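# Press the gauge pin on the magnet-marked fixture post

## Task

Find which of the checking fixture's four posts has the yellow magnet on it. Press that post's gauge pin fully home and keep it pressed for at least one second; it may spring back out afterwards. Do not disturb the other three pins, and do not move the magnet.

## Robot and tools

Robot: two six-joint arms, left_arm and right_arm, each ending in a two-finger parallel gripper with a wrist camera (cam_left_wrist and cam_right_wrist, both 896x504). left_arm is on the +y side, with its base at scene (+0.060, +0.928, 0). right_arm's base is at (-0.064, -0.817, 0). Both bases are level and turned only slightly about z.

Frames: the scene origin is at table-top height, halfway between the arms, with +z up and +x pointing out over the table. Each arm reports its hand position (metres), quat_wxyz, velocities and Hand target in its own base frame. Motion offsets are applied along the current Hand target's own axes. The fingers point along gripper +z and open and close along y. The camera block sits about 10 cm off toward +x. end_effector_position is the point between the closed pads, and closed fingertips reach about 19 mm past it.

Row format, shared by execute_actions and move: 18 numbers, each in [-1, 1], always for both arms. The first nine are left_arm: dx, dy, dz, rx, ry, rz, gripper position, force_limit, speed. The next nine are the same for right_arm. dx to rz are offsets, not poses, measured from that arm's Hand target at the start of the action or move. A value of 1.0 means 0.6 m or 180 degrees, and rx, ry, rz together form one rotation vector. Six zeros keep an arm at its Hand target and command it there again. Gripper position is absolute: +1 is fully open (85 mm), about -0.8 brings the pads together, and -1 closes until the fingers are blocked. force_limit sets grip strength. Gripper speed runs from -1 (about 20 mm/s) through 0 (85) to +1 (150). A 0 in a gripper slot is a real command, so to leave a gripper unchanged, repeat the numbers you last sent it.

execute_actions(actions, cameras): actions is a list of actions. Each action is a list of up to 15 rows, one per 1/30 s step, and every action lasts 15 steps (0.5 s), with the last row held if the list is shorter. Every row in an action counts from the same starting Hand target. Each new action starts from the target reached so far, so repeating an offset moves the arm further. An empty list just returns the state and images. cameras picks images: null or ["all"] gives all of them, [] gives none.

move(target, speed, blend, stop_force, zero, blocking, cameras): moves each gripper in a straight line toward an offset target. target is one 18-number row or a list of up to 15 rows, and all rows count from the same starting Hand targets. speed is in m/s, from 0.002 to 4.2 (default 0.25); turning is capped at twice that in rad/s. blend (m) rounds the corners between listed targets. stop_force (N, 6 to 120) ends an arm's path when its wrist reads that much push against the direction of travel. zero=true re-zeroes the sensor first. blocking=false returns early, but it cannot be combined with stop_force. Moves do not avoid obstacles or the other arm. The result carries a move: line giving how the move ended (done, off_target, moving, held, fault) and any limits that acted (paced means clipped, held means steps were withheld).

wait(seconds 0 to 10) lets time pass while both arms hold their commands. stop brakes a running move. zoom_image(camera, region [x0, y0, x1, y1] in pixels, at most 504x504) enlarges part of the latest image. zero_wrist_force(arm) re-zeroes one wrist sensor. read_manual returns licence text only. finished_scene(scene) ends the current scene and cannot be undone.

Result lines: joint positions and torques, where positive means toward a larger joint angle and the values include gravity. Wrist force and torque are given along the gripper's axes, with a push reading as force from the surface into the arm, plus a line with the peak since the last reading. Hand target is the last commanded pose after clipping. The gripper reports position_measured in counts (3 is open, about 130 is 40 mm, 230 is pads touching) and object_status (0 moving, 1 blocked while opening, 2 blocked while closing, 3 reached the requested position). Calls that run actions also list some intermediate hand positions. MOTOR HOT warns of heating.

Behaviour to expect: commands lag by about 0.2 s. Orientation is clipped to 32 degrees from the measured pose at each step. A gripper can stop short of its target; the next command asks for it again. To end a push, command the target back past where the gripper is. Keep the wrist away from its own base and away from the other arm; a clearance check may hold commands back.

Hazards: an external force of about 150 N (plus or minus 25) on an arm, or contact torque at a joint limit (wrist joints 98.4 N m, elbow 398, shoulder 678), stops that arm for 10 s. The arms are stiff, so aiming even slightly past a hard surface can cause a fault. Press slowly, with stop_force set, and back off without stop_force. Avoid fast impacts, gripping anything that is still resting on something, clashes between the two arms, and long strained holds (a motor that reaches 85 °C brakes its arm). Anything knocked off the table fails the task.

For this job: use the cameras to find the post with the yellow magnet. Line a closed gripper up with that post's pin axis, clear of the magnet and the other pins. Push slowly along the axis until the pin bottoms out, wait about a second, then withdraw.

Each tool is called after "Request:" by a JSON object that holds its "op" and its "data", one argument or row to a line.

## Session

Request:
{"op": "execute_actions", "data": {
  "actions": []
}}

Scene clock: 0.00 s.
left_arm: end_effector_position=(+0.6452, +0.5338, +0.3687) position_measured=3 object_status=3 end_effector_quat_wxyz=(+0.054, +0.895, -0.431, +0.101) | right_arm: end_effector_position=(+1.0094, -0.4085, +0.1239) position_measured=3 object_status=3 end_effector_quat_wxyz=(+0.497, -0.362, -0.574, -0.541)
Joint positions: left_arm=[0.541 -1.507 2.094 -2.179 -1.799 -1.706] | right_arm=[2.693 -2.576 -1.22 -2.623 2.507 -0.374]
Joint velocities: within noise
Joint torques (N m): no reading
Motor temperatures (°C): left_arm=[24 36 26 39 35 34] | right_arm=[29 36 36 38 34 39]
Wrist force (N): no reading
Wrist torque (N m): no reading
Wrist force, peak (N): no reading
Hand target: left_arm +0.6452, +0.5338, +0.3687; +0.054, +0.895, -0.431, +0.101 | right_arm +1.0094, -0.4085, +0.1239; +0.497, -0.362, -0.574, -0.541
Tool commands: left_gripper/position=+1.0 left_gripper/force_limit=+1.0 left_gripper/speed=+1.0 right_gripper/position=+1.0 right_gripper/force_limit=+1.0 right_gripper/speed=+1.0

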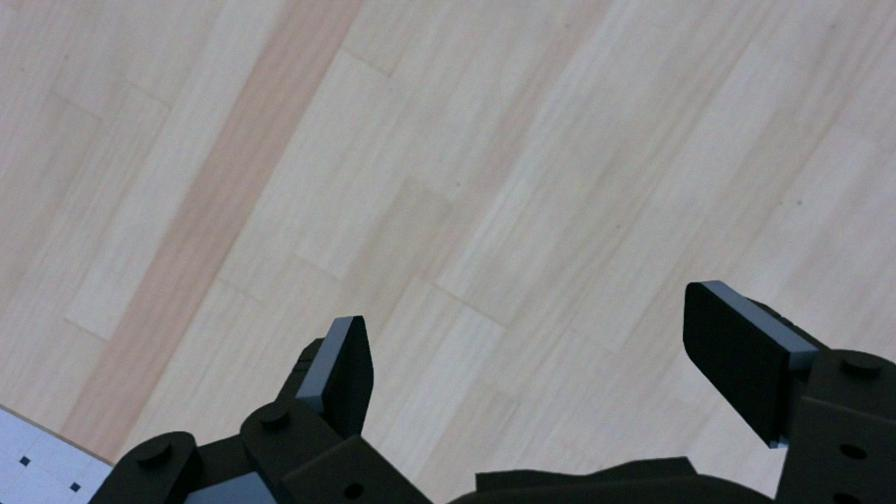

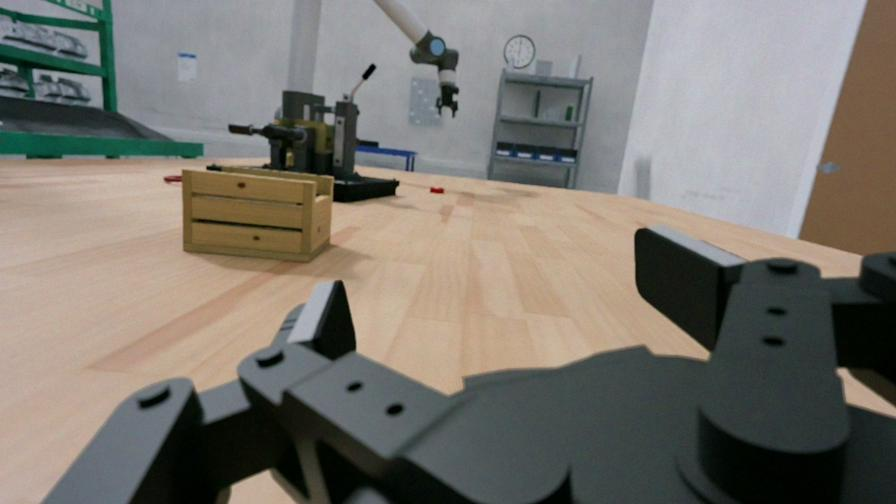

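Request:
{"op": "zoom_image", "data": {
  "camera": "cam_right_wrist",
  "region": [150, 50, 470, 270]
}}

Scaled by 1.575 from the camera's 896x504 image, which has a finer 1280x720 frame.

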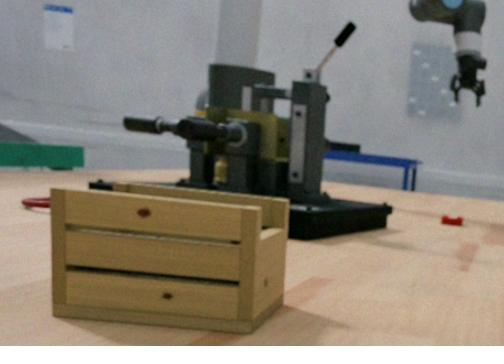

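Request:
{"op": "move", "data": {
  "target": [0.99,0.504,-0.244,0.0356,-0.0665,-0.284,1,1,1,0,0,0,0,0,0,1,1,1],
  "speed": 0.5
}}

Scene clock: 3.60 s.
left_arm: end_effector_position=(+0.7506, -0.0794, +0.6488) position_measured=3 object_status=3 end_effector_quat_wxyz=(+0.000, +1.000, +0.000, +0.000) | right_arm: end_effector_position=(+1.0094, -0.4085, +0.1239) position_measured=3 object_status=3 end_effector_quat_wxyz=(+0.497, -0.362, -0.574, -0.541)
Joint positions: left_arm=[-0.375 -1.75 1.887 -1.707 -1.57 -3.516] | right_arm=[2.693 -2.576 -1.22 -2.623 2.507 -0.374]
Joint velocities: within noise
Joint torques (N m): left_arm=[-24.73 -33.98 -132.76 -5.99 6 -2.86] | right_arm=[4.16 252.17 70.6 -2.69 1 0.66]
Motor temperatures (°C): left_arm=[24 36 26 39 35 34] | right_arm=[29 36 36 38 34 39]
Wrist force (N): left_arm=[-0.3 -0.6 -0.1] | right_arm=[0.3 0.2 0.0]
Wrist torque (N m): left_arm=[-0.07 -0.05 0.02] | right_arm=[0.03 -0.05 0.00]
Wrist force, peak (N): left_arm=[1.3 4.5 -2.1] | right_arm=[0.0 0.4 0.5]
Hand target: left_arm +0.7506, -0.0795, +0.6488; +0.000, +1.000, +0.000, +0.000 | right_arm +1.0094, -0.4085, +0.1239; +0.497, -0.362, -0.574, -0.541
Off the commanded pose: left_arm 0.000 m, 0 deg | right_arm 0.000 m, 0 deg.
move: done
camera_calibration:
cam_left_wrist: T_world_to_cam=[[-0.129408, -0.991585, 0.00348922, 0.0329354], [-0.940626, 0.12387, 0.316037, 0.534051], [-0.31381, 0.0376156, -0.948741, 0.980111], [0, 0, 0, 1]] pos_world=[0.814173, -0.0703619, 0.760976]

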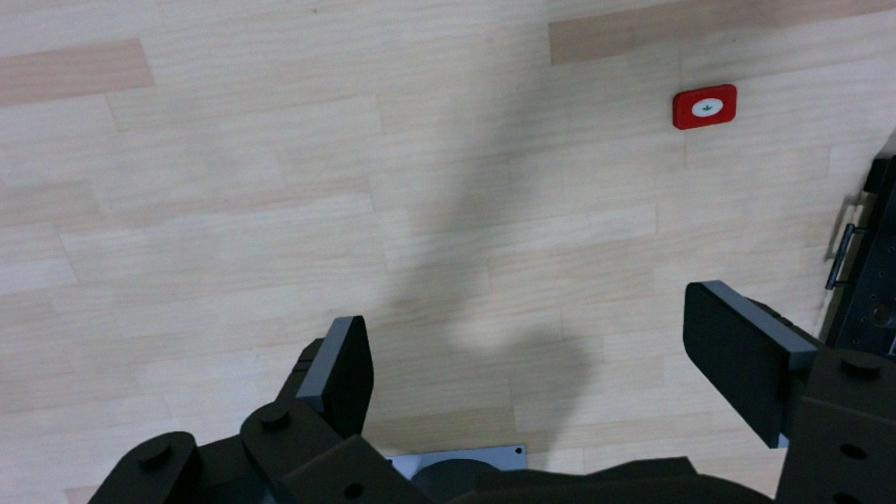

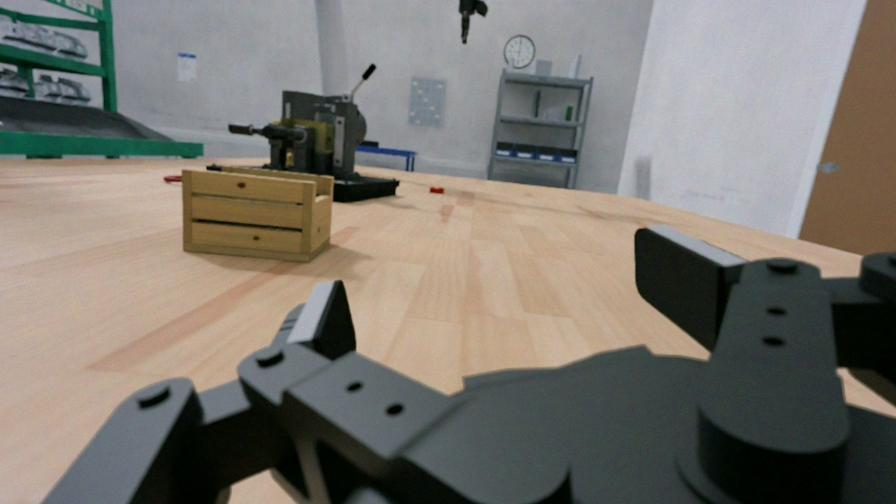

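Request:
{"op": "move", "data": {
  "target": [-0.05,1.0,-0.12,0,0,0,1,1,1,0,0,0,0,0,0,1,1,1],
  "speed": 0.5
}}

Request:
{"op": "zoom_image", "data": {
  "camera": "cam_left_wrist",
  "region": [200, 0, 700, 400]
}}

Scene clock: 5.90 s.
left_arm: end_effector_position=(+0.7202, -0.6793, +0.7205) position_measured=3 object_status=3 end_effector_quat_wxyz=(+0.000, +1.000, +0.000, +0.000) end_effector_velocity=(+0.000, -0.002, +0.003) end_effector_angular_velocity=(-0.002, -0.002, +0.000) | right_arm: end_effector_position=(+1.0094, -0.4085, +0.1239) position_measured=3 object_status=3 end_effector_quat_wxyz=(+0.497, -0.362, -0.574, -0.541)
Joint positions: left_arm=[-0.961 -1.475 1.526 -1.622 -1.57 -4.102] | right_arm=[2.693 -2.576 -1.22 -2.623 2.507 -0.374]
Joint velocities: left_arm=[-0.001 0.001 -0.005 0.001 0 -0.001] | right_arm=[within noise]
Joint torques (N m): left_arm=[-15.16 -106.08 -128.4 -7.23 5.57 -4.55] | right_arm=[3.55 251.35 71.97 -2.1 1 0.68]
Motor temperatures (°C): left_arm=[24 36 26 39 35 34] | right_arm=[29 36 36 38 34 39]
Wrist force (N): left_arm=[-0.1 -0.3 0.2] | right_arm=[0.1 0.4 0.1]
Wrist torque (N m): left_arm=[-0.11 -0.10 0.05] | right_arm=[0.07 -0.02 0.00]
Wrist force, peak (N): left_arm=[0.2 -5.2 0.8] | right_arm=[0.1 0.5 0.5]
Hand target: left_arm +0.7202, -0.6795, +0.7205; +0.000, +1.000, +0.000, +0.000 | right_arm +1.0094, -0.4085, +0.1239; +0.497, -0.362, -0.574, -0.541
Off the commanded pose: left_arm 0.000 m, 0 deg | right_arm 0.000 m, 0 deg.
move: done
camera_calibration:
cam_left_wrist: T_world_to_cam=[[-0.129315, -0.991598, 0.0034566, -0.566155], [-0.940639, 0.123771, 0.316037, 0.55705], [-0.313809, 0.0376169, -0.948741, 1.06116], [0, 0, 0, 1]] pos_world=[0.783773, -0.670262, 0.832676]

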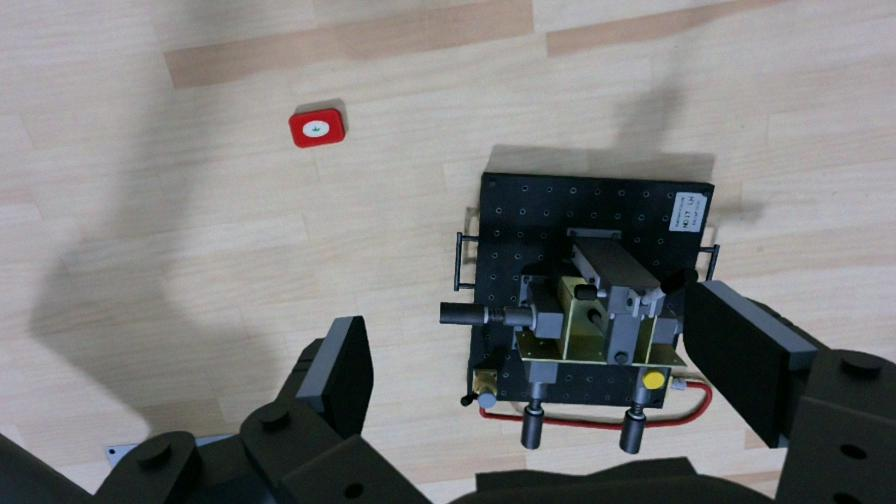

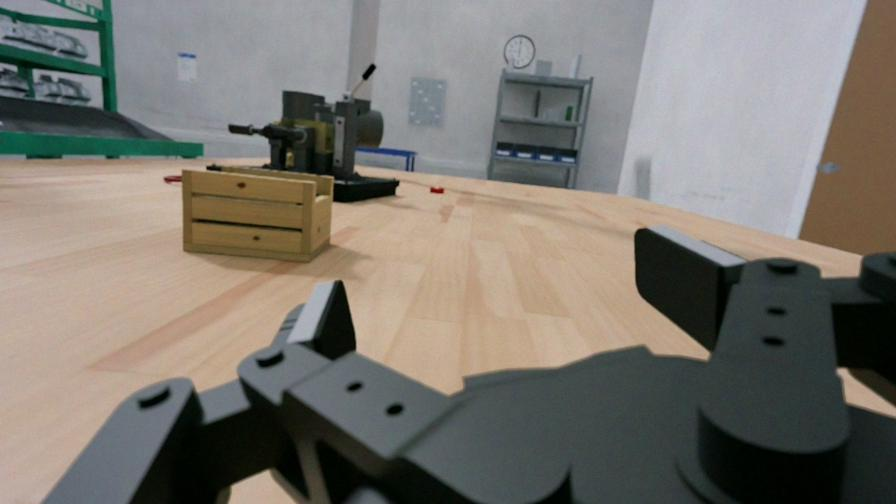

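Scaled by 1.008 from the camera's 896x504 image, which has a finer 1280x720 frame.

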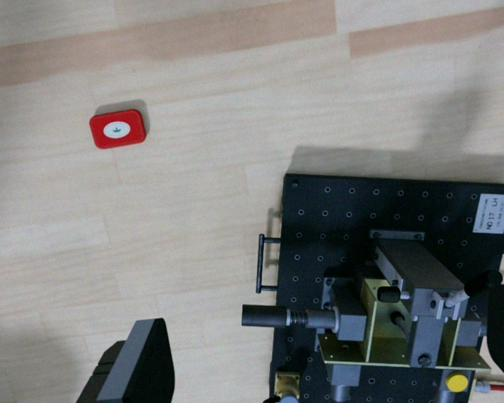

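Request:
{"op": "zoom_image", "data": {
  "camera": "cam_left_wrist",
  "region": [440, 220, 720, 460]
}}

Scaled by 1.800 from the camera's 896x504 image, which has a finer 1280x720 frame.

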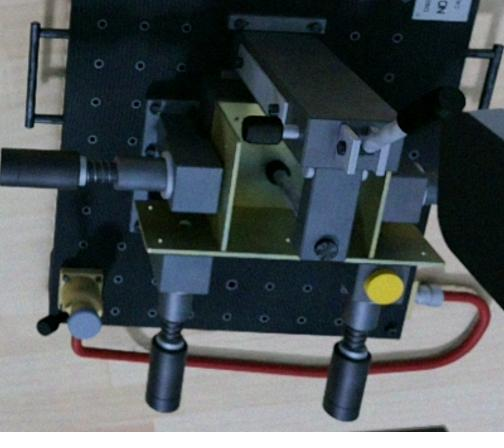

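Request:
{"op": "move", "data": {
  "target": [
    [-0.475,0.208,0.1,0,0,0.5,-1,1,1,0,0,0,0,0,0,1,1,1],
    [-0.95,0.417,0.284,0,0,-0.942,-1,1,1,0,0,0,0,0,0,1,1,1]
  ],
  "speed": 0.5,
  "blend": 0.05,
  "cameras": ["cam_left_wrist"]
}}

Scene clock: 12.17 s.
left_arm: end_effector_position=(+0.1502, -0.9293, +0.5499) position_measured=235 object_status=3 end_effector_quat_wxyz=(+0.000, +0.091, +0.996, +0.000) | right_arm: end_effector_position=(+1.0094, -0.4085, +0.1239) position_measured=3 object_status=3 end_effector_quat_wxyz=(+0.497, -0.362, -0.574, -0.541)
Joint positions: left_arm=[-1.626 -1.498 1.79 -1.862 -1.571 -1.443] | right_arm=[2.693 -2.576 -1.22 -2.623 2.507 -0.374]
Joint velocities: within noise
Joint torques (N m): left_arm=[-19.81 -91.04 -84.23 -14.09 -4.9 3.59] | right_arm=[-4.25 255.29 73.65 -0.74 3.35 2.6]
Motor temperatures (°C): left_arm=[24 36 26 39 35 34] | right_arm=[29 36 36 38 34 39]
Wrist force (N): left_arm=[0.4 -0.5 -0.3] | right_arm=[0.2 0.1 0.2]
Wrist torque (N m): left_arm=[-0.12 -0.15 0.06] | right_arm=[0.01 -0.03 0.00]
Wrist force, peak (N): left_arm=[2.0 -1.3 0.3] | right_arm=[0.3 0.7 0.4]
Hand target: left_arm +0.1501, -0.9293, +0.5499; +0.000, +0.091, +0.996, +0.000 | right_arm +1.0094, -0.4085, +0.1239; +0.497, -0.362, -0.574, -0.541
Off the commanded pose: left_arm 0.000 m, 0 deg | right_arm 0.000 m, 0 deg.
move: done
camera_calibration:
cam_left_wrist: T_world_to_cam=[[0.306685, 0.951801, 0.00435095, 0.852866], [0.902515, -0.29225, 0.316316, -0.557844], [0.302341, -0.0930825, -0.948644, 0.515827], [0, 0, 0, 1]] pos_world=[0.0859458, -0.926774, 0.66208]
Images, in order (width x height): cam_left_wrist 896x504.

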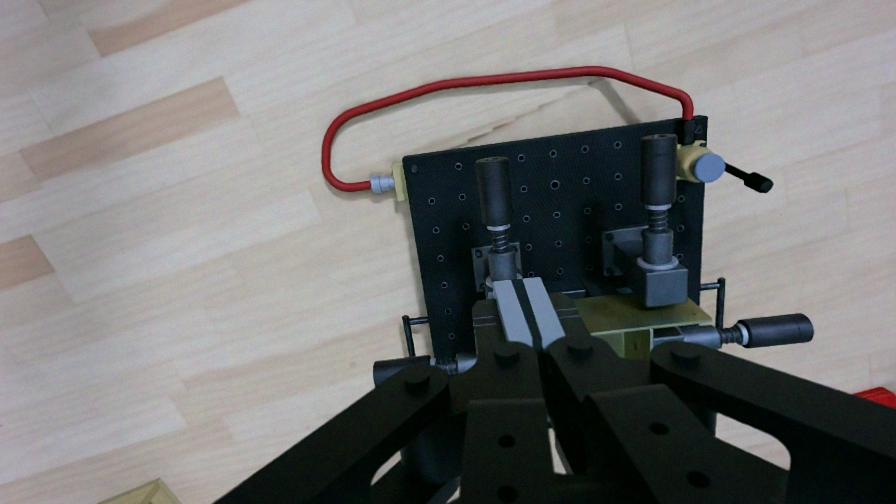

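Request:
{"op": "move", "data": {
  "target": [0.0693,0.0367,0.417,0,0,0,-1,1,1,0,0,0,0,0,0,1,1,1],
  "speed": 0.3,
  "cameras": ["cam_left_wrist"]
}}

Request:
{"op": "zoom_image", "data": {
  "camera": "cam_left_wrist",
  "region": [350, 50, 800, 400]
}}

Scene clock: 16.07 s.
left_arm: end_effector_position=(+0.1133, -0.9000, +0.2998) position_measured=235 object_status=3 end_effector_quat_wxyz=(+0.000, +0.091, +0.996, +0.000) | right_arm: end_effector_position=(+1.0094, -0.4085, +0.1239) position_measured=3 object_status=3 end_effector_quat_wxyz=(+0.497, -0.362, -0.574, -0.541)
Joint positions: left_arm=[-1.669 -1.395 2.058 -2.233 -1.571 -1.486] | right_arm=[2.693 -2.576 -1.22 -2.623 2.507 -0.374]
Joint velocities: within noise
Joint torques (N m): left_arm=[-19.27 -101.58 -67.38 -12.25 5.31 -4.06] | right_arm=[-5.17 254.13 75.65 -0.77 3.56 3.44]
Motor temperatures (°C): left_arm=[24 36 26 39 35 34] | right_arm=[29 36 36 37 34 39]
Wrist force (N): left_arm=[0.3 -0.3 -0.7] | right_arm=[0.0 0.3 0.5]
Wrist torque (N m): left_arm=[-0.13 -0.16 0.05] | right_arm=[0.04 0.00 0.00]
Wrist force, peak (N): left_arm=[-0.3 -1.2 -3.6] | right_arm=[0.5 0.5 0.3]
Hand target: left_arm +0.1133, -0.9000, +0.2997; +0.000, +0.091, +0.996, +0.000 | right_arm +1.0094, -0.4085, +0.1239; +0.497, -0.362, -0.574, -0.541
Off the commanded pose: left_arm 0.000 m, 0 deg | right_arm 0.000 m, 0 deg.
move: done
camera_calibration:
cam_left_wrist: T_world_to_cam=[[0.306922, 0.951725, 0.00430447, 0.837322], [0.902466, -0.292467, 0.316257, -0.437037], [0.302249, -0.0931819, -0.948664, 0.292377], [0, 0, 0, 1]] pos_world=[0.0490469, -0.897475, 0.41198]
Images, in order (width x height): cam_left_wrist 896x504.

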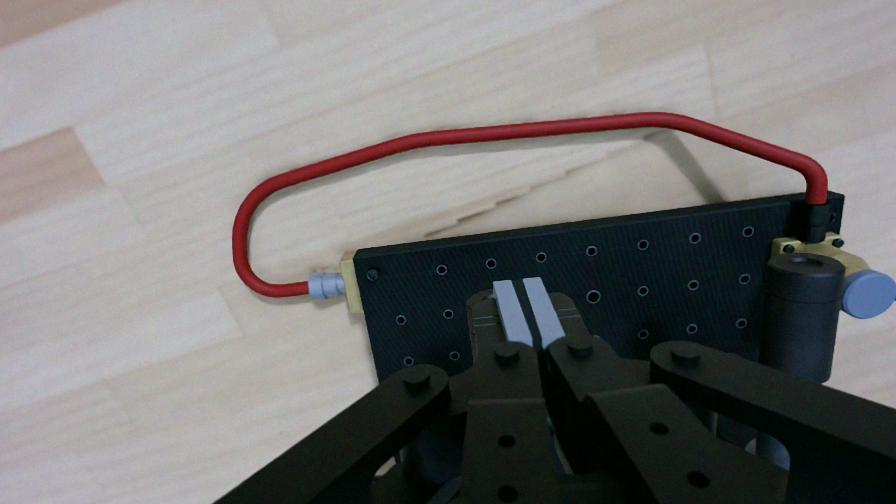

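Scaled by 1.120 from the camera's 896x504 image, which has a finer 1280x720 frame.

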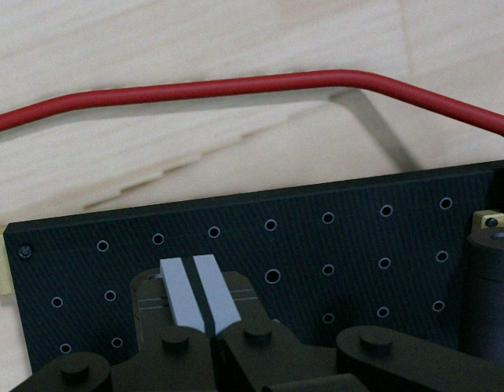

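Request:
{"op": "move", "data": {
  "target": [0,0,0,0,0,0,1,1,1,0,0,0,0,0,0,1,1,1],
  "cameras": ["cam_left_wrist"]
}}

Request:
{"op": "zoom_image", "data": {
  "camera": "cam_left_wrist",
  "region": [350, 200, 750, 500]
}}

Scene clock: 17.60 s.
left_arm: end_effector_position=(+0.1133, -0.9000, +0.2997) position_measured=3 object_status=0 end_effector_quat_wxyz=(+0.000, +0.091, +0.996, +0.000) | right_arm: end_effector_position=(+1.0094, -0.4085, +0.1239) position_measured=3 object_status=3 end_effector_quat_wxyz=(+0.497, -0.362, -0.574, -0.541)
Joint positions: left_arm=[-1.669 -1.395 2.058 -2.233 -1.571 -1.486] | right_arm=[2.693 -2.576 -1.22 -2.623 2.507 -0.374]
Joint velocities: within noise
Joint torques (N m): left_arm=[-16.6 -98.53 -76.64 -11.67 5.27 -4.05] | right_arm=[-2.06 256.59 75.41 -1.11 3.18 3.54]
Motor temperatures (°C): left_arm=[24 36 26 39 35 34] | right_arm=[29 36 36 37 34 39]
Wrist force (N): left_arm=[0.2 -0.5 -0.5] | right_arm=[-0.1 0.5 0.0]
Wrist torque (N m): left_arm=[-0.16 -0.13 0.05] | right_arm=[0.10 0.03 0.00]
Wrist force, peak (N): left_arm=[0.1 -0.9 -0.9] | right_arm=[0.0 0.7 0.1]
Hand target: left_arm +0.1133, -0.9000, +0.2997; +0.000, +0.091, +0.996, +0.000 | right_arm +1.0094, -0.4085, +0.1239; +0.497, -0.362, -0.574, -0.541
Off the commanded pose: left_arm 0.000 m, 0 deg | right_arm 0.000 m, 0 deg.
move: done
camera_calibration:
cam_left_wrist: T_world_to_cam=[[0.306883, 0.951737, 0.00442335, 0.837286], [0.902448, -0.29246, 0.316315, -0.437021], [0.302342, -0.0930799, -0.948644, 0.292362], [0, 0, 0, 1]] pos_world=[0.0490466, -0.897475, 0.41188]
Images, in order (width x height): cam_left_wrist 896x504.

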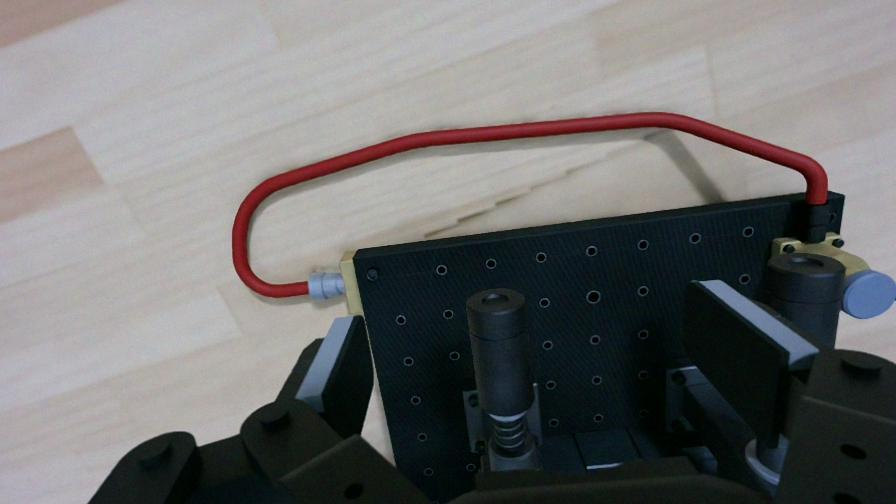

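Scaled by 1.260 from the camera's 896x504 image, which has a finer 1280x720 frame.

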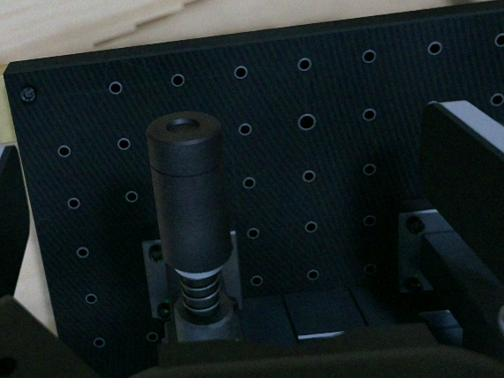

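Request:
{"op": "move", "data": {
  "target": [0,0,0.26,0,0,0,-1,1,1,0,0,0,0,0,0,1,1,1],
  "speed": 0.2,
  "cameras": ["cam_left_wrist"]
}}

Scene clock: 20.27 s.
left_arm: end_effector_position=(+0.1133, -0.8999, +0.1439) position_measured=235 object_status=3 end_effector_quat_wxyz=(+0.000, +0.091, +0.996, +0.000) | right_arm: end_effector_position=(+1.0094, -0.4085, +0.1239) position_measured=3 object_status=3 end_effector_quat_wxyz=(+0.497, -0.362, -0.574, -0.541)
Joint positions: left_arm=[-1.669 -1.246 2.151 -2.475 -1.571 -1.486] | right_arm=[2.693 -2.576 -1.22 -2.623 2.507 -0.374]
Joint velocities: within noise
Joint torques (N m): left_arm=[13.33 -123.6 -48.48 -12.96 1.9 1.58] | right_arm=[-2.4 258.27 73.03 -0.5 3.69 4.15]
Motor temperatures (°C): left_arm=[24 36 26 39 35 34] | right_arm=[29 36 36 37 34 39]
Wrist force (N): left_arm=[0.2 -0.6 -0.6] | right_arm=[0.1 0.1 0.4]
Wrist torque (N m): left_arm=[-0.23 -0.15 0.08] | right_arm=[0.02 -0.02 -0.01]
Wrist force, peak (N): left_arm=[0.4 -0.7 -3.8] | right_arm=[0.2 0.5 0.7]
Hand target: left_arm +0.1133, -0.8999, +0.1437; +0.000, +0.091, +0.996, +0.000 | right_arm +1.0094, -0.4085, +0.1239; +0.497, -0.362, -0.574, -0.541
Off the commanded pose: left_arm 0.000 m, 0 deg | right_arm 0.000 m, 0 deg.
move: done
camera_calibration:
cam_left_wrist: T_world_to_cam=[[0.306922, 0.951725, 0.00430447, 0.837898], [0.902466, -0.292467, 0.316257, -0.387671], [0.302249, -0.0931819, -0.948664, 0.144395], [0, 0, 0, 1]] pos_world=[0.0490469, -0.897375, 0.25598]
Images, in order (width x height): cam_left_wrist 896x504.

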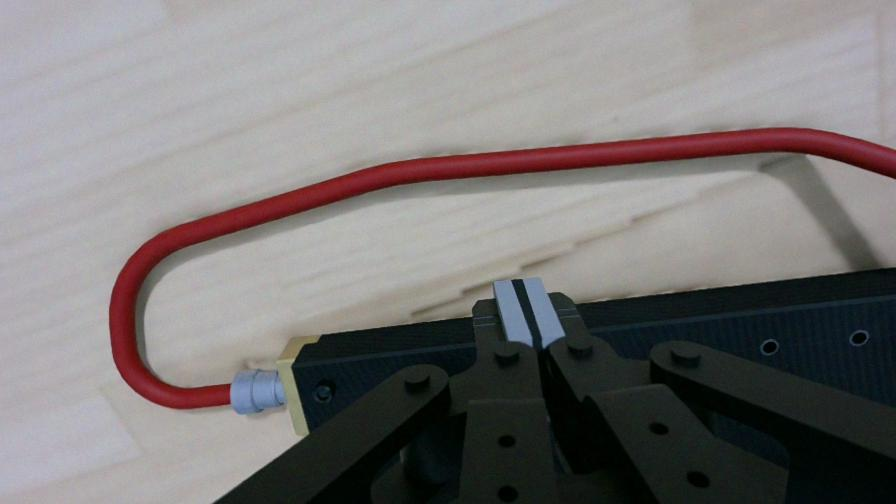

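Request:
{"op": "move", "data": {
  "target": [-0.15,0,0,0,0,0,-1,1,1,0,0,0,0,0,0,1,1,1],
  "speed": 0.03,
  "stop_force": 60,
  "cameras": ["cam_left_wrist"]
}}

Scene clock: 23.20 s.
left_arm: end_effector_position=(+0.1698, -0.9103, +0.1435) position_measured=235 object_status=3 end_effector_quat_wxyz=(-0.001, +0.090, +0.996, +0.000) | right_arm: end_effector_position=(+1.0094, -0.4085, +0.1239) position_measured=3 object_status=3 end_effector_quat_wxyz=(+0.497, -0.362, -0.574, -0.541)
Joint positions: left_arm=[-1.604 -1.229 2.123 -2.464 -1.573 -1.423] | right_arm=[2.693 -2.576 -1.22 -2.623 2.507 -0.374]
Joint velocities: within noise
Joint torques (N m): left_arm=[5.26 -142.32 -70.84 -9.72 1.01 0.88] | right_arm=[-6.07 254.16 77.04 -0.47 3.87 4.18]
Motor temperatures (°C): left_arm=[24 36 26 39 35 34] | right_arm=[29 36 36 37 34 39]
Wrist force (N): left_arm=[8.9 6.1 -0.5] | right_arm=[-0.1 0.4 0.3]
Wrist torque (N m): left_arm=[1.06 0.15 -0.05] | right_arm=[0.07 0.02 0.00]
Wrist force, peak (N): left_arm=[145.8 14.4 -23.5] | right_arm=[0.1 0.3 0.8]
Hand target: left_arm +0.1698, -0.9103, +0.1435; -0.001, +0.090, +0.996, +0.000 (not the last commanded pose) | right_arm +1.0094, -0.4085, +0.1239; +0.497, -0.362, -0.574, -0.541
Tool commands: left_gripper/position=-1.0 left_gripper/force_limit=+1.0 left_gripper/speed=+1.0 right_gripper/position=+1.0 right_gripper/force_limit=+1.0 right_gripper/speed=+1.0
Off the commanded pose: left_arm 0.033 m, 0 deg | right_arm 0.000 m, 0 deg.
FORCE FAULT: contact force on the left arm reached its limit, and that arm stopped. The contact can be on any part of that arm, not only on its tool. That arm's remaining commands of this call were not run. That arm is still stopped at the end of this call. That arm stays stopped for about 9 more seconds. Until then a move that you send moves the other arm only, and its call returns only when the move has ended. Once the stop has ended, the next robot result says so. If the stop ends while you think or write, that arm runs what you send next, counted from a new Hand target: where the arm stands when the stop ends. While its stop runs, that arm takes no new command, but its gripper still runs the gripper command that each later call begins with. Until it ends, the stop uses up actions while you think or wait. An arm that is not stopped still takes commands.
move: fault (left_arm; stop_force had ended the path)
camera_calibration:
cam_left_wrist: T_world_to_cam=[[0.305287, 0.952252, 0.00409753, 0.831162], [0.903666, -0.291062, 0.314118, -0.44024], [0.300312, -0.0921932, -0.949375, 0.127343], [0, 0, 0, 1]] pos_world=[0.105844, -0.907873, 0.255778]
Images, in order (width x height): cam_left_wrist 896x504.

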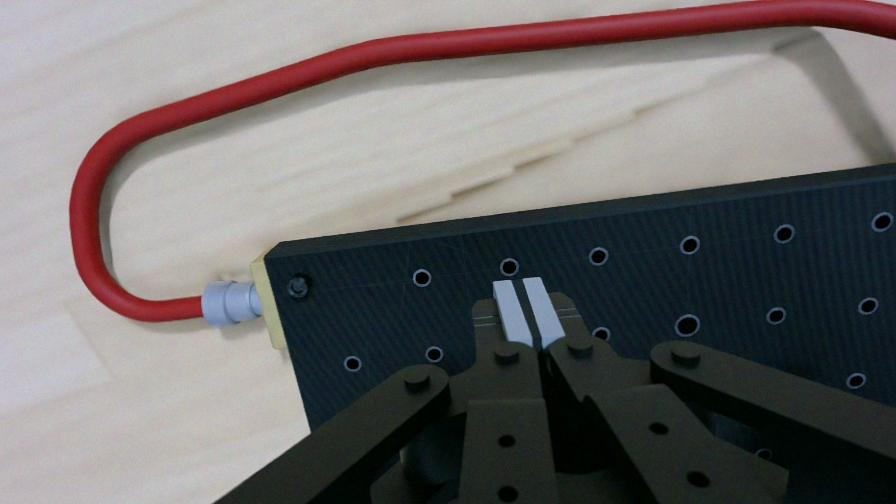

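Request:
{"op": "wait", "data": {
  "seconds": 10,
  "cameras": ["cam_left_wrist"]
}}

Scene clock: 33.50 s.
left_arm: end_effector_position=(+0.1698, -0.9103, +0.1435) position_measured=235 object_status=3 end_effector_quat_wxyz=(-0.001, +0.090, +0.996, +0.000) | right_arm: end_effector_position=(+1.0094, -0.4085, +0.1239) position_measured=3 object_status=3 end_effector_quat_wxyz=(+0.497, -0.362, -0.574, -0.541)
Joint positions: left_arm=[-1.604 -1.229 2.123 -2.464 -1.573 -1.423] | right_arm=[2.693 -2.576 -1.22 -2.623 2.507 -0.374]
Joint velocities: within noise
Joint torques (N m): left_arm=[8.48 -143.44 -73.9 -9.67 1 0.69] | right_arm=[-8.05 258.01 73.36 -0.39 3.8 3.46]
Motor temperatures (°C): left_arm=[24 36 26 39 35 34] | right_arm=[28 36 36 37 34 39]
Wrist force (N): left_arm=[9.3 5.9 0.0] | right_arm=[0.1 0.1 0.4]
Wrist torque (N m): left_arm=[0.99 0.08 -0.05] | right_arm=[0.01 -0.03 0.00]
Wrist force, peak (N): left_arm=[9.4 6.6 0.3] | right_arm=[0.3 0.4 0.6]
Hand target: left_arm +0.1698, -0.9103, +0.1435; -0.001, +0.090, +0.996, +0.000 (not the last commanded pose) | right_arm +1.0094, -0.4085, +0.1239; +0.497, -0.362, -0.574, -0.541
Tool commands: left_gripper/position=-1.0 left_gripper/force_limit=+1.0 left_gripper/speed=+1.0 right_gripper/position=+1.0 right_gripper/force_limit=+1.0 right_gripper/speed=+1.0
Off the commanded pose: left_arm 0.033 m, 0 deg | right_arm 0.000 m, 0 deg.
FORCE FAULT, CONTINUED: the left arm's stop, for the force fault that an earlier result reported, is over. The rest of the stop counts as 19 of the actions that you can send in this scene. During its stop the left arm's controller moved it back a little. That arm's target is now where it stood when the stop ended, not its last command. That arm accepts commands again.
wait: 10.00 s; at rest from the start
camera_calibration:
cam_left_wrist: T_world_to_cam=[[0.305287, 0.952252, 0.00409753, 0.831162], [0.903666, -0.291062, 0.314118, -0.44024], [0.300312, -0.0921932, -0.949375, 0.127343], [0, 0, 0, 1]] pos_world=[0.105844, -0.907873, 0.255778]
Images, in order (width x height): cam_left_wrist 896x504.

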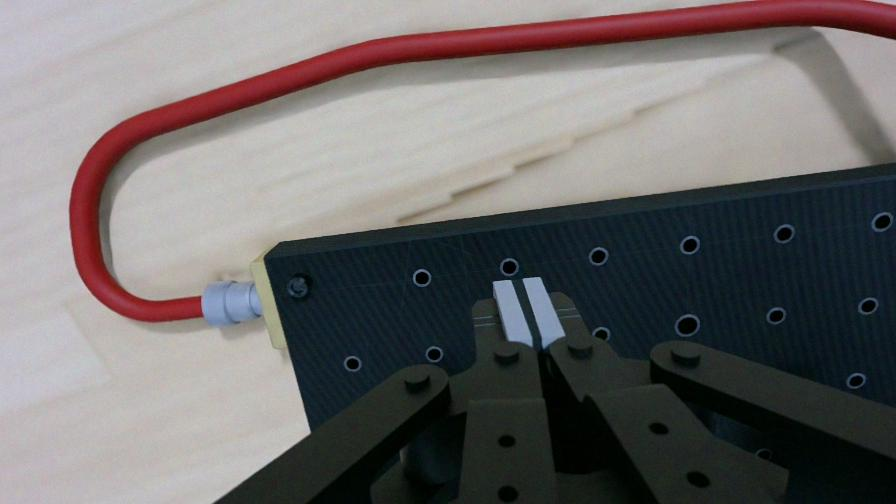

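Request:
{"op": "move", "data": {
  "target": [0.0583,0,0,0,0,0,-1,1,1,0,0,0,0,0,0,1,1,1],
  "speed": 0.1,
  "cameras": []
}}

Request:
{"op": "move", "data": {
  "target": [-0.08,0,0,0,0,0,-1,1,1,0,0,0,0,0,0,1,1,1],
  "speed": 0.01,
  "stop_force": 6,
  "cameras": []
}}

Scene clock: 34.63 s.
left_arm: end_effector_position=(+0.1355, -0.9040, +0.1436) position_measured=235 object_status=3 end_effector_quat_wxyz=(-0.001, +0.090, +0.996, +0.000) | right_arm: end_effector_position=(+1.0094, -0.4085, +0.1239) position_measured=3 object_status=3 end_effector_quat_wxyz=(+0.497, -0.362, -0.574, -0.541)
Joint positions: left_arm=[-1.643 -1.24 2.14 -2.471 -1.573 -1.462] | right_arm=[2.693 -2.576 -1.22 -2.623 2.507 -0.374]
Joint velocities: within noise
Joint torques (N m): left_arm=[-30.78 -163.61 -48.07 -12.96 -1.72 -3.75] | right_arm=[-7.27 255.34 77.14 -0.91 3.26 3.91]
Motor temperatures (°C): left_arm=[24 36 26 39 35 34] | right_arm=[28 36 36 37 34 39]
Wrist force (N): left_arm=[-2.9 6.3 -0.4] | right_arm=[0.2 0.4 0.3]
Wrist torque (N m): left_arm=[1.04 0.43 0.07] | right_arm=[0.08 -0.04 -0.01]
Wrist force, peak (N): left_arm=[9.4 6.3 0.0] | right_arm=[0.0 0.4 0.7]
Hand target: left_arm +0.1354, -0.9040, +0.1436; -0.001, +0.090, +0.996, +0.000 | right_arm +1.0094, -0.4085, +0.1239; +0.497, -0.362, -0.574, -0.541
Off the commanded pose: left_arm 0.000 m, 0 deg | right_arm 0.000 m, 0 deg.
move: done
No camera images: "cameras" was empty.

Scene clock: 37.70 s.
left_arm: end_effector_position=(+0.1513, -0.9069, +0.1435) position_measured=235 object_status=3 end_effector_quat_wxyz=(-0.001, +0.090, +0.996, +0.000) | right_arm: end_effector_position=(+1.0094, -0.4085, +0.1239) position_measured=3 object_status=3 end_effector_quat_wxyz=(+0.497, -0.362, -0.574, -0.541)
Joint positions: left_arm=[-1.625 -1.235 2.133 -2.468 -1.573 -1.444] | right_arm=[2.693 -2.576 -1.22 -2.623 2.507 -0.374]
Joint velocities: within noise
Joint torques (N m): left_arm=[-11.5 -169.74 -50.81 -11.54 5.13 -4.74] | right_arm=[-4.76 254.34 74.41 -0.71 3.07 3.68]
Motor temperatures (°C): left_arm=[24 36 26 39 35 34] | right_arm=[28 36 36 37 34 39]
Wrist force (N): left_arm=[2.4 5.0 0.0] | right_arm=[0.2 0.1 0.3]
Wrist torque (N m): left_arm=[1.05 0.30 0.04] | right_arm=[0.02 -0.03 0.00]
Wrist force, peak (N): left_arm=[2.3 7.7 -0.3] | right_arm=[0.1 0.6 0.3]
Hand target: left_arm +0.1513, -0.9069, +0.1436; -0.001, +0.090, +0.996, +0.000 (not the last commanded pose) | right_arm +1.0094, -0.4085, +0.1239; +0.497, -0.362, -0.574, -0.541
Off the commanded pose: left_arm 0.032 m, 0 deg | right_arm 0.000 m, 0 deg.
move: contact (left_arm)
No camera images: "cameras" was empty.

Request:
{"op": "move", "data": {
  "target": [-0.06,0,0,0,0,0,-1,1,1,0,0,0,0,0,0,1,1,1],
  "speed": 0.01,
  "stop_force": 30,
  "cameras": ["cam_left_wrist"]
}}

Scene clock: 40.90 s.
left_arm: end_effector_position=(+0.1712, -0.9106, +0.1435) position_measured=235 object_status=3 end_effector_quat_wxyz=(-0.001, +0.090, +0.996, +0.000) | right_arm: end_effector_position=(+1.0094, -0.4085, +0.1239) position_measured=3 object_status=3 end_effector_quat_wxyz=(+0.497, -0.362, -0.574, -0.541)
Joint positions: left_arm=[-1.603 -1.229 2.123 -2.464 -1.573 -1.422] | right_arm=[2.693 -2.576 -1.22 -2.623 2.507 -0.374]
Joint velocities: within noise
Joint torques (N m): left_arm=[14.72 -158.1 -59.39 -17.63 17.88 -4.12] | right_arm=[-4.24 252.26 75.36 -0.13 3.95 4.05]
Motor temperatures (°C): left_arm=[24 36 26 39 35 34] | right_arm=[28 36 36 37 34 39]
Wrist force (N): left_arm=[39.6 14.4 -4.8] | right_arm=[0.1 0.0 0.4]
Wrist torque (N m): left_arm=[1.23 -0.86 -0.44] | right_arm=[-0.01 -0.02 0.00]
Wrist force, peak (N): left_arm=[65.8 15.2 -11.9] | right_arm=[0.3 0.5 0.4]
Hand target: left_arm +0.1712, -0.9105, +0.1435; -0.001, +0.090, +0.996, +0.000 (not the last commanded pose) | right_arm +1.0094, -0.4085, +0.1239; +0.497, -0.362, -0.574, -0.541
Off the commanded pose: left_arm 0.016 m, 0 deg | right_arm 0.000 m, 0 deg.
move: contact (left_arm)
camera_calibration:
cam_left_wrist: T_world_to_cam=[[0.305287, 0.952252, 0.00409753, 0.831116], [0.903666, -0.291062, 0.314118, -0.441621], [0.300312, -0.0921932, -0.949375, 0.126886], [0, 0, 0, 1]] pos_world=[0.107244, -0.908273, 0.255778]
Images, in order (width x height): cam_left_wrist 896x504.

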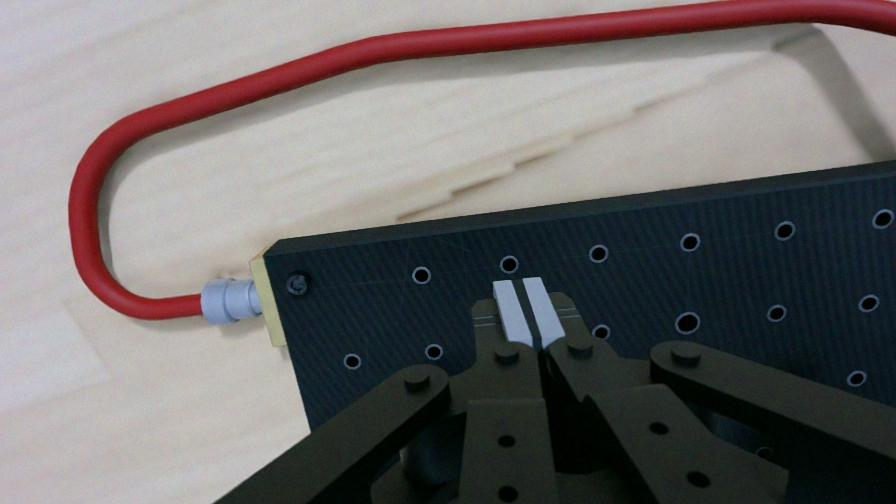

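Request:
{"op": "wait", "data": {
  "seconds": 1.5,
  "cameras": []
}}

Request:
{"op": "move", "data": {
  "target": [0.1,0,0,0,0,0,-1,1,1,0,0,0,0,0,0,1,1,1],
  "speed": 0.08,
  "cameras": []
}}

Request:
{"op": "move", "data": {
  "target": [0,0,-0.3,0,0,0,1,1,1,0,0,0,0,0,0,1,1,1],
  "speed": 0.2
}}

Scene clock: 42.63 s.
left_arm: end_effector_position=(+0.1712, -0.9105, +0.1435) position_measured=235 object_status=3 end_effector_quat_wxyz=(-0.001, +0.090, +0.996, +0.000) | right_arm: end_effector_position=(+1.0094, -0.4085, +0.1239) position_measured=3 object_status=3 end_effector_quat_wxyz=(+0.497, -0.362, -0.574, -0.541)
Joint positions: left_arm=[-1.603 -1.229 2.123 -2.464 -1.573 -1.422] | right_arm=[2.693 -2.576 -1.22 -2.623 2.507 -0.374]
Joint velocities: within noise
Joint torques (N m): left_arm=[13.9 -168.27 -57.37 -7.5 11.78 -4.1] | right_arm=[-13.22 253.66 77.85 -0.07 3.15 3.69]
Motor temperatures (°C): left_arm=[24 36 26 39 35 34] | right_arm=[28 36 36 37 34 39]
Wrist force (N): left_arm=[33.0 3.3 -0.8] | right_arm=[-0.1 0.1 0.3]
Wrist torque (N m): left_arm=[0.97 -0.60 -0.24] | right_arm=[0.02 0.02 0.00]
Wrist force, peak (N): left_arm=[39.3 14.3 -5.3] | right_arm=[0.3 0.5 0.3]
Hand target: left_arm +0.1712, -0.9105, +0.1435; -0.001, +0.090, +0.996, +0.000 (not the last commanded pose) | right_arm +1.0094, -0.4085, +0.1239; +0.497, -0.362, -0.574, -0.541
Tool commands: left_gripper/position=-1.0 left_gripper/force_limit=+1.0 left_gripper/speed=+1.0 right_gripper/position=+1.0 right_gripper/force_limit=+1.0 right_gripper/speed=+1.0
Off the commanded pose: left_arm 0.016 m, 0 deg | right_arm 0.000 m, 0 deg.
wait: 1.50 s; at rest from the start
No camera images: "cameras" was empty.

Scene clock: 43.80 s.
left_arm: end_effector_position=(+0.1124, -0.8997, +0.1436) position_measured=235 object_status=3 end_effector_quat_wxyz=(-0.001, +0.090, +0.996, +0.000) | right_arm: end_effector_position=(+1.0094, -0.4085, +0.1239) position_measured=3 object_status=3 end_effector_quat_wxyz=(+0.497, -0.362, -0.574, -0.541)
Joint positions: left_arm=[-1.669 -1.246 2.151 -2.475 -1.573 -1.488] | right_arm=[2.693 -2.576 -1.22 -2.623 2.507 -0.374]
Joint velocities: within noise
Joint torques (N m): left_arm=[-19.08 -163.67 -48.65 -13.45 -1.79 -4.62] | right_arm=[-7.57 254.97 76.13 -0.51 2.71 3.53]
Motor temperatures (°C): left_arm=[24 36 26 39 35 34] | right_arm=[28 36 36 37 34 39]
Wrist force (N): left_arm=[-3.8 9.1 -1.4] | right_arm=[0.1 0.5 0.1]
Wrist torque (N m): left_arm=[1.54 0.58 0.08] | right_arm=[0.08 -0.02 0.00]
Wrist force, peak (N): left_arm=[32.2 3.6 -0.1] | right_arm=[0.1 0.6 0.2]
Hand target: left_arm +0.1122, -0.8997, +0.1436; -0.001, +0.090, +0.996, +0.000 | right_arm +1.0094, -0.4085, +0.1239; +0.497, -0.362, -0.574, -0.541
Off the commanded pose: left_arm 0.000 m, 0 deg | right_arm 0.000 m, 0 deg.
move: done
No camera images: "cameras" was empty.

Scene clock: 45.27 s.
left_arm: end_effector_position=(+0.1126, -0.8998, +0.3235) position_measured=3 object_status=3 end_effector_quat_wxyz=(-0.001, +0.090, +0.996, +0.000) | right_arm: end_effector_position=(+1.0094, -0.4085, +0.1239) position_measured=3 object_status=3 end_effector_quat_wxyz=(+0.497, -0.362, -0.574, -0.541)
Joint positions: left_arm=[-1.669 -1.413 2.04 -2.197 -1.573 -1.488] | right_arm=[2.693 -2.576 -1.22 -2.623 2.507 -0.374]
Joint velocities: within noise
Joint torques (N m): left_arm=[4.52 -144.7 -109.32 -6.41 3.92 -0.6] | right_arm=[-7.78 255.85 76.46 -0.55 3.57 4.23]
Motor temperatures (°C): left_arm=[24 36 26 39 35 34] | right_arm=[28 36 36 37 34 39]
Wrist force (N): left_arm=[-3.9 9.2 -1.7] | right_arm=[0.1 0.3 0.2]
Wrist torque (N m): left_arm=[1.59 0.61 0.05] | right_arm=[0.06 -0.01 -0.01]
Wrist force, peak (N): left_arm=[-4.0 8.9 -4.7] | right_arm=[0.3 0.6 0.3]
Hand target: left_arm +0.1126, -0.8999, +0.3236; -0.001, +0.090, +0.996, +0.000 | right_arm +1.0094, -0.4085, +0.1239; +0.497, -0.362, -0.574, -0.541
Off the commanded pose: left_arm 0.000 m, 0 deg | right_arm 0.000 m, 0 deg.
move: done
camera_calibration:
cam_left_wrist: T_world_to_cam=[[0.305287, 0.952252, 0.00409753, 0.837984], [0.903666, -0.291062, 0.314118, -0.442064], [0.300312, -0.0921932, -0.949375, 0.316367], [0, 0, 0, 1]] pos_world=[0.0486445, -0.897473, 0.435778]

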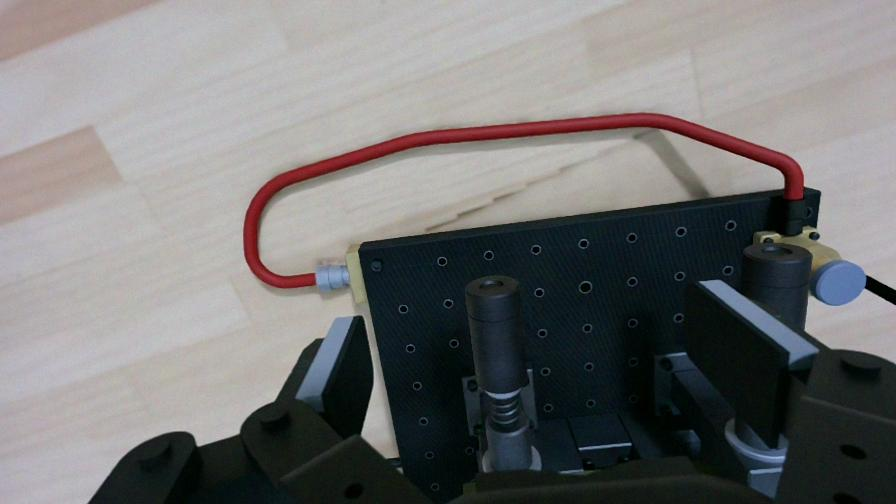

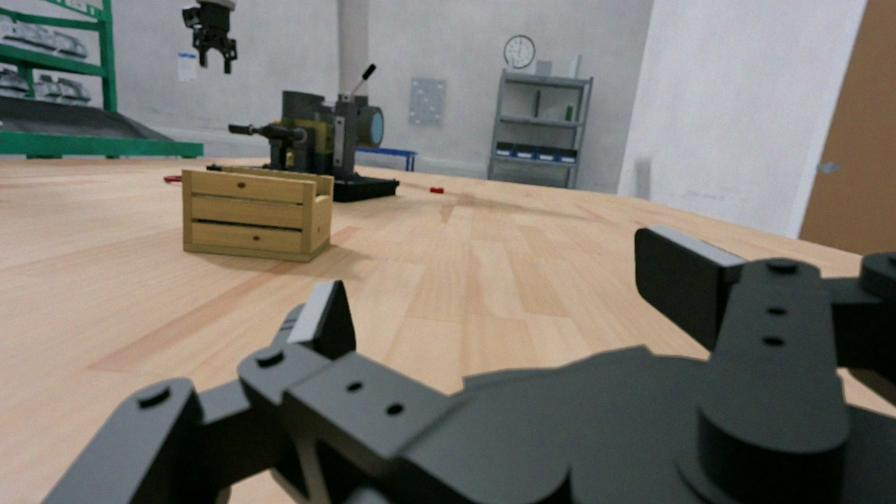

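Request:
{"op": "finished_scene", "data": {
  "scene": 1
}}

The scene is finished: the task was done.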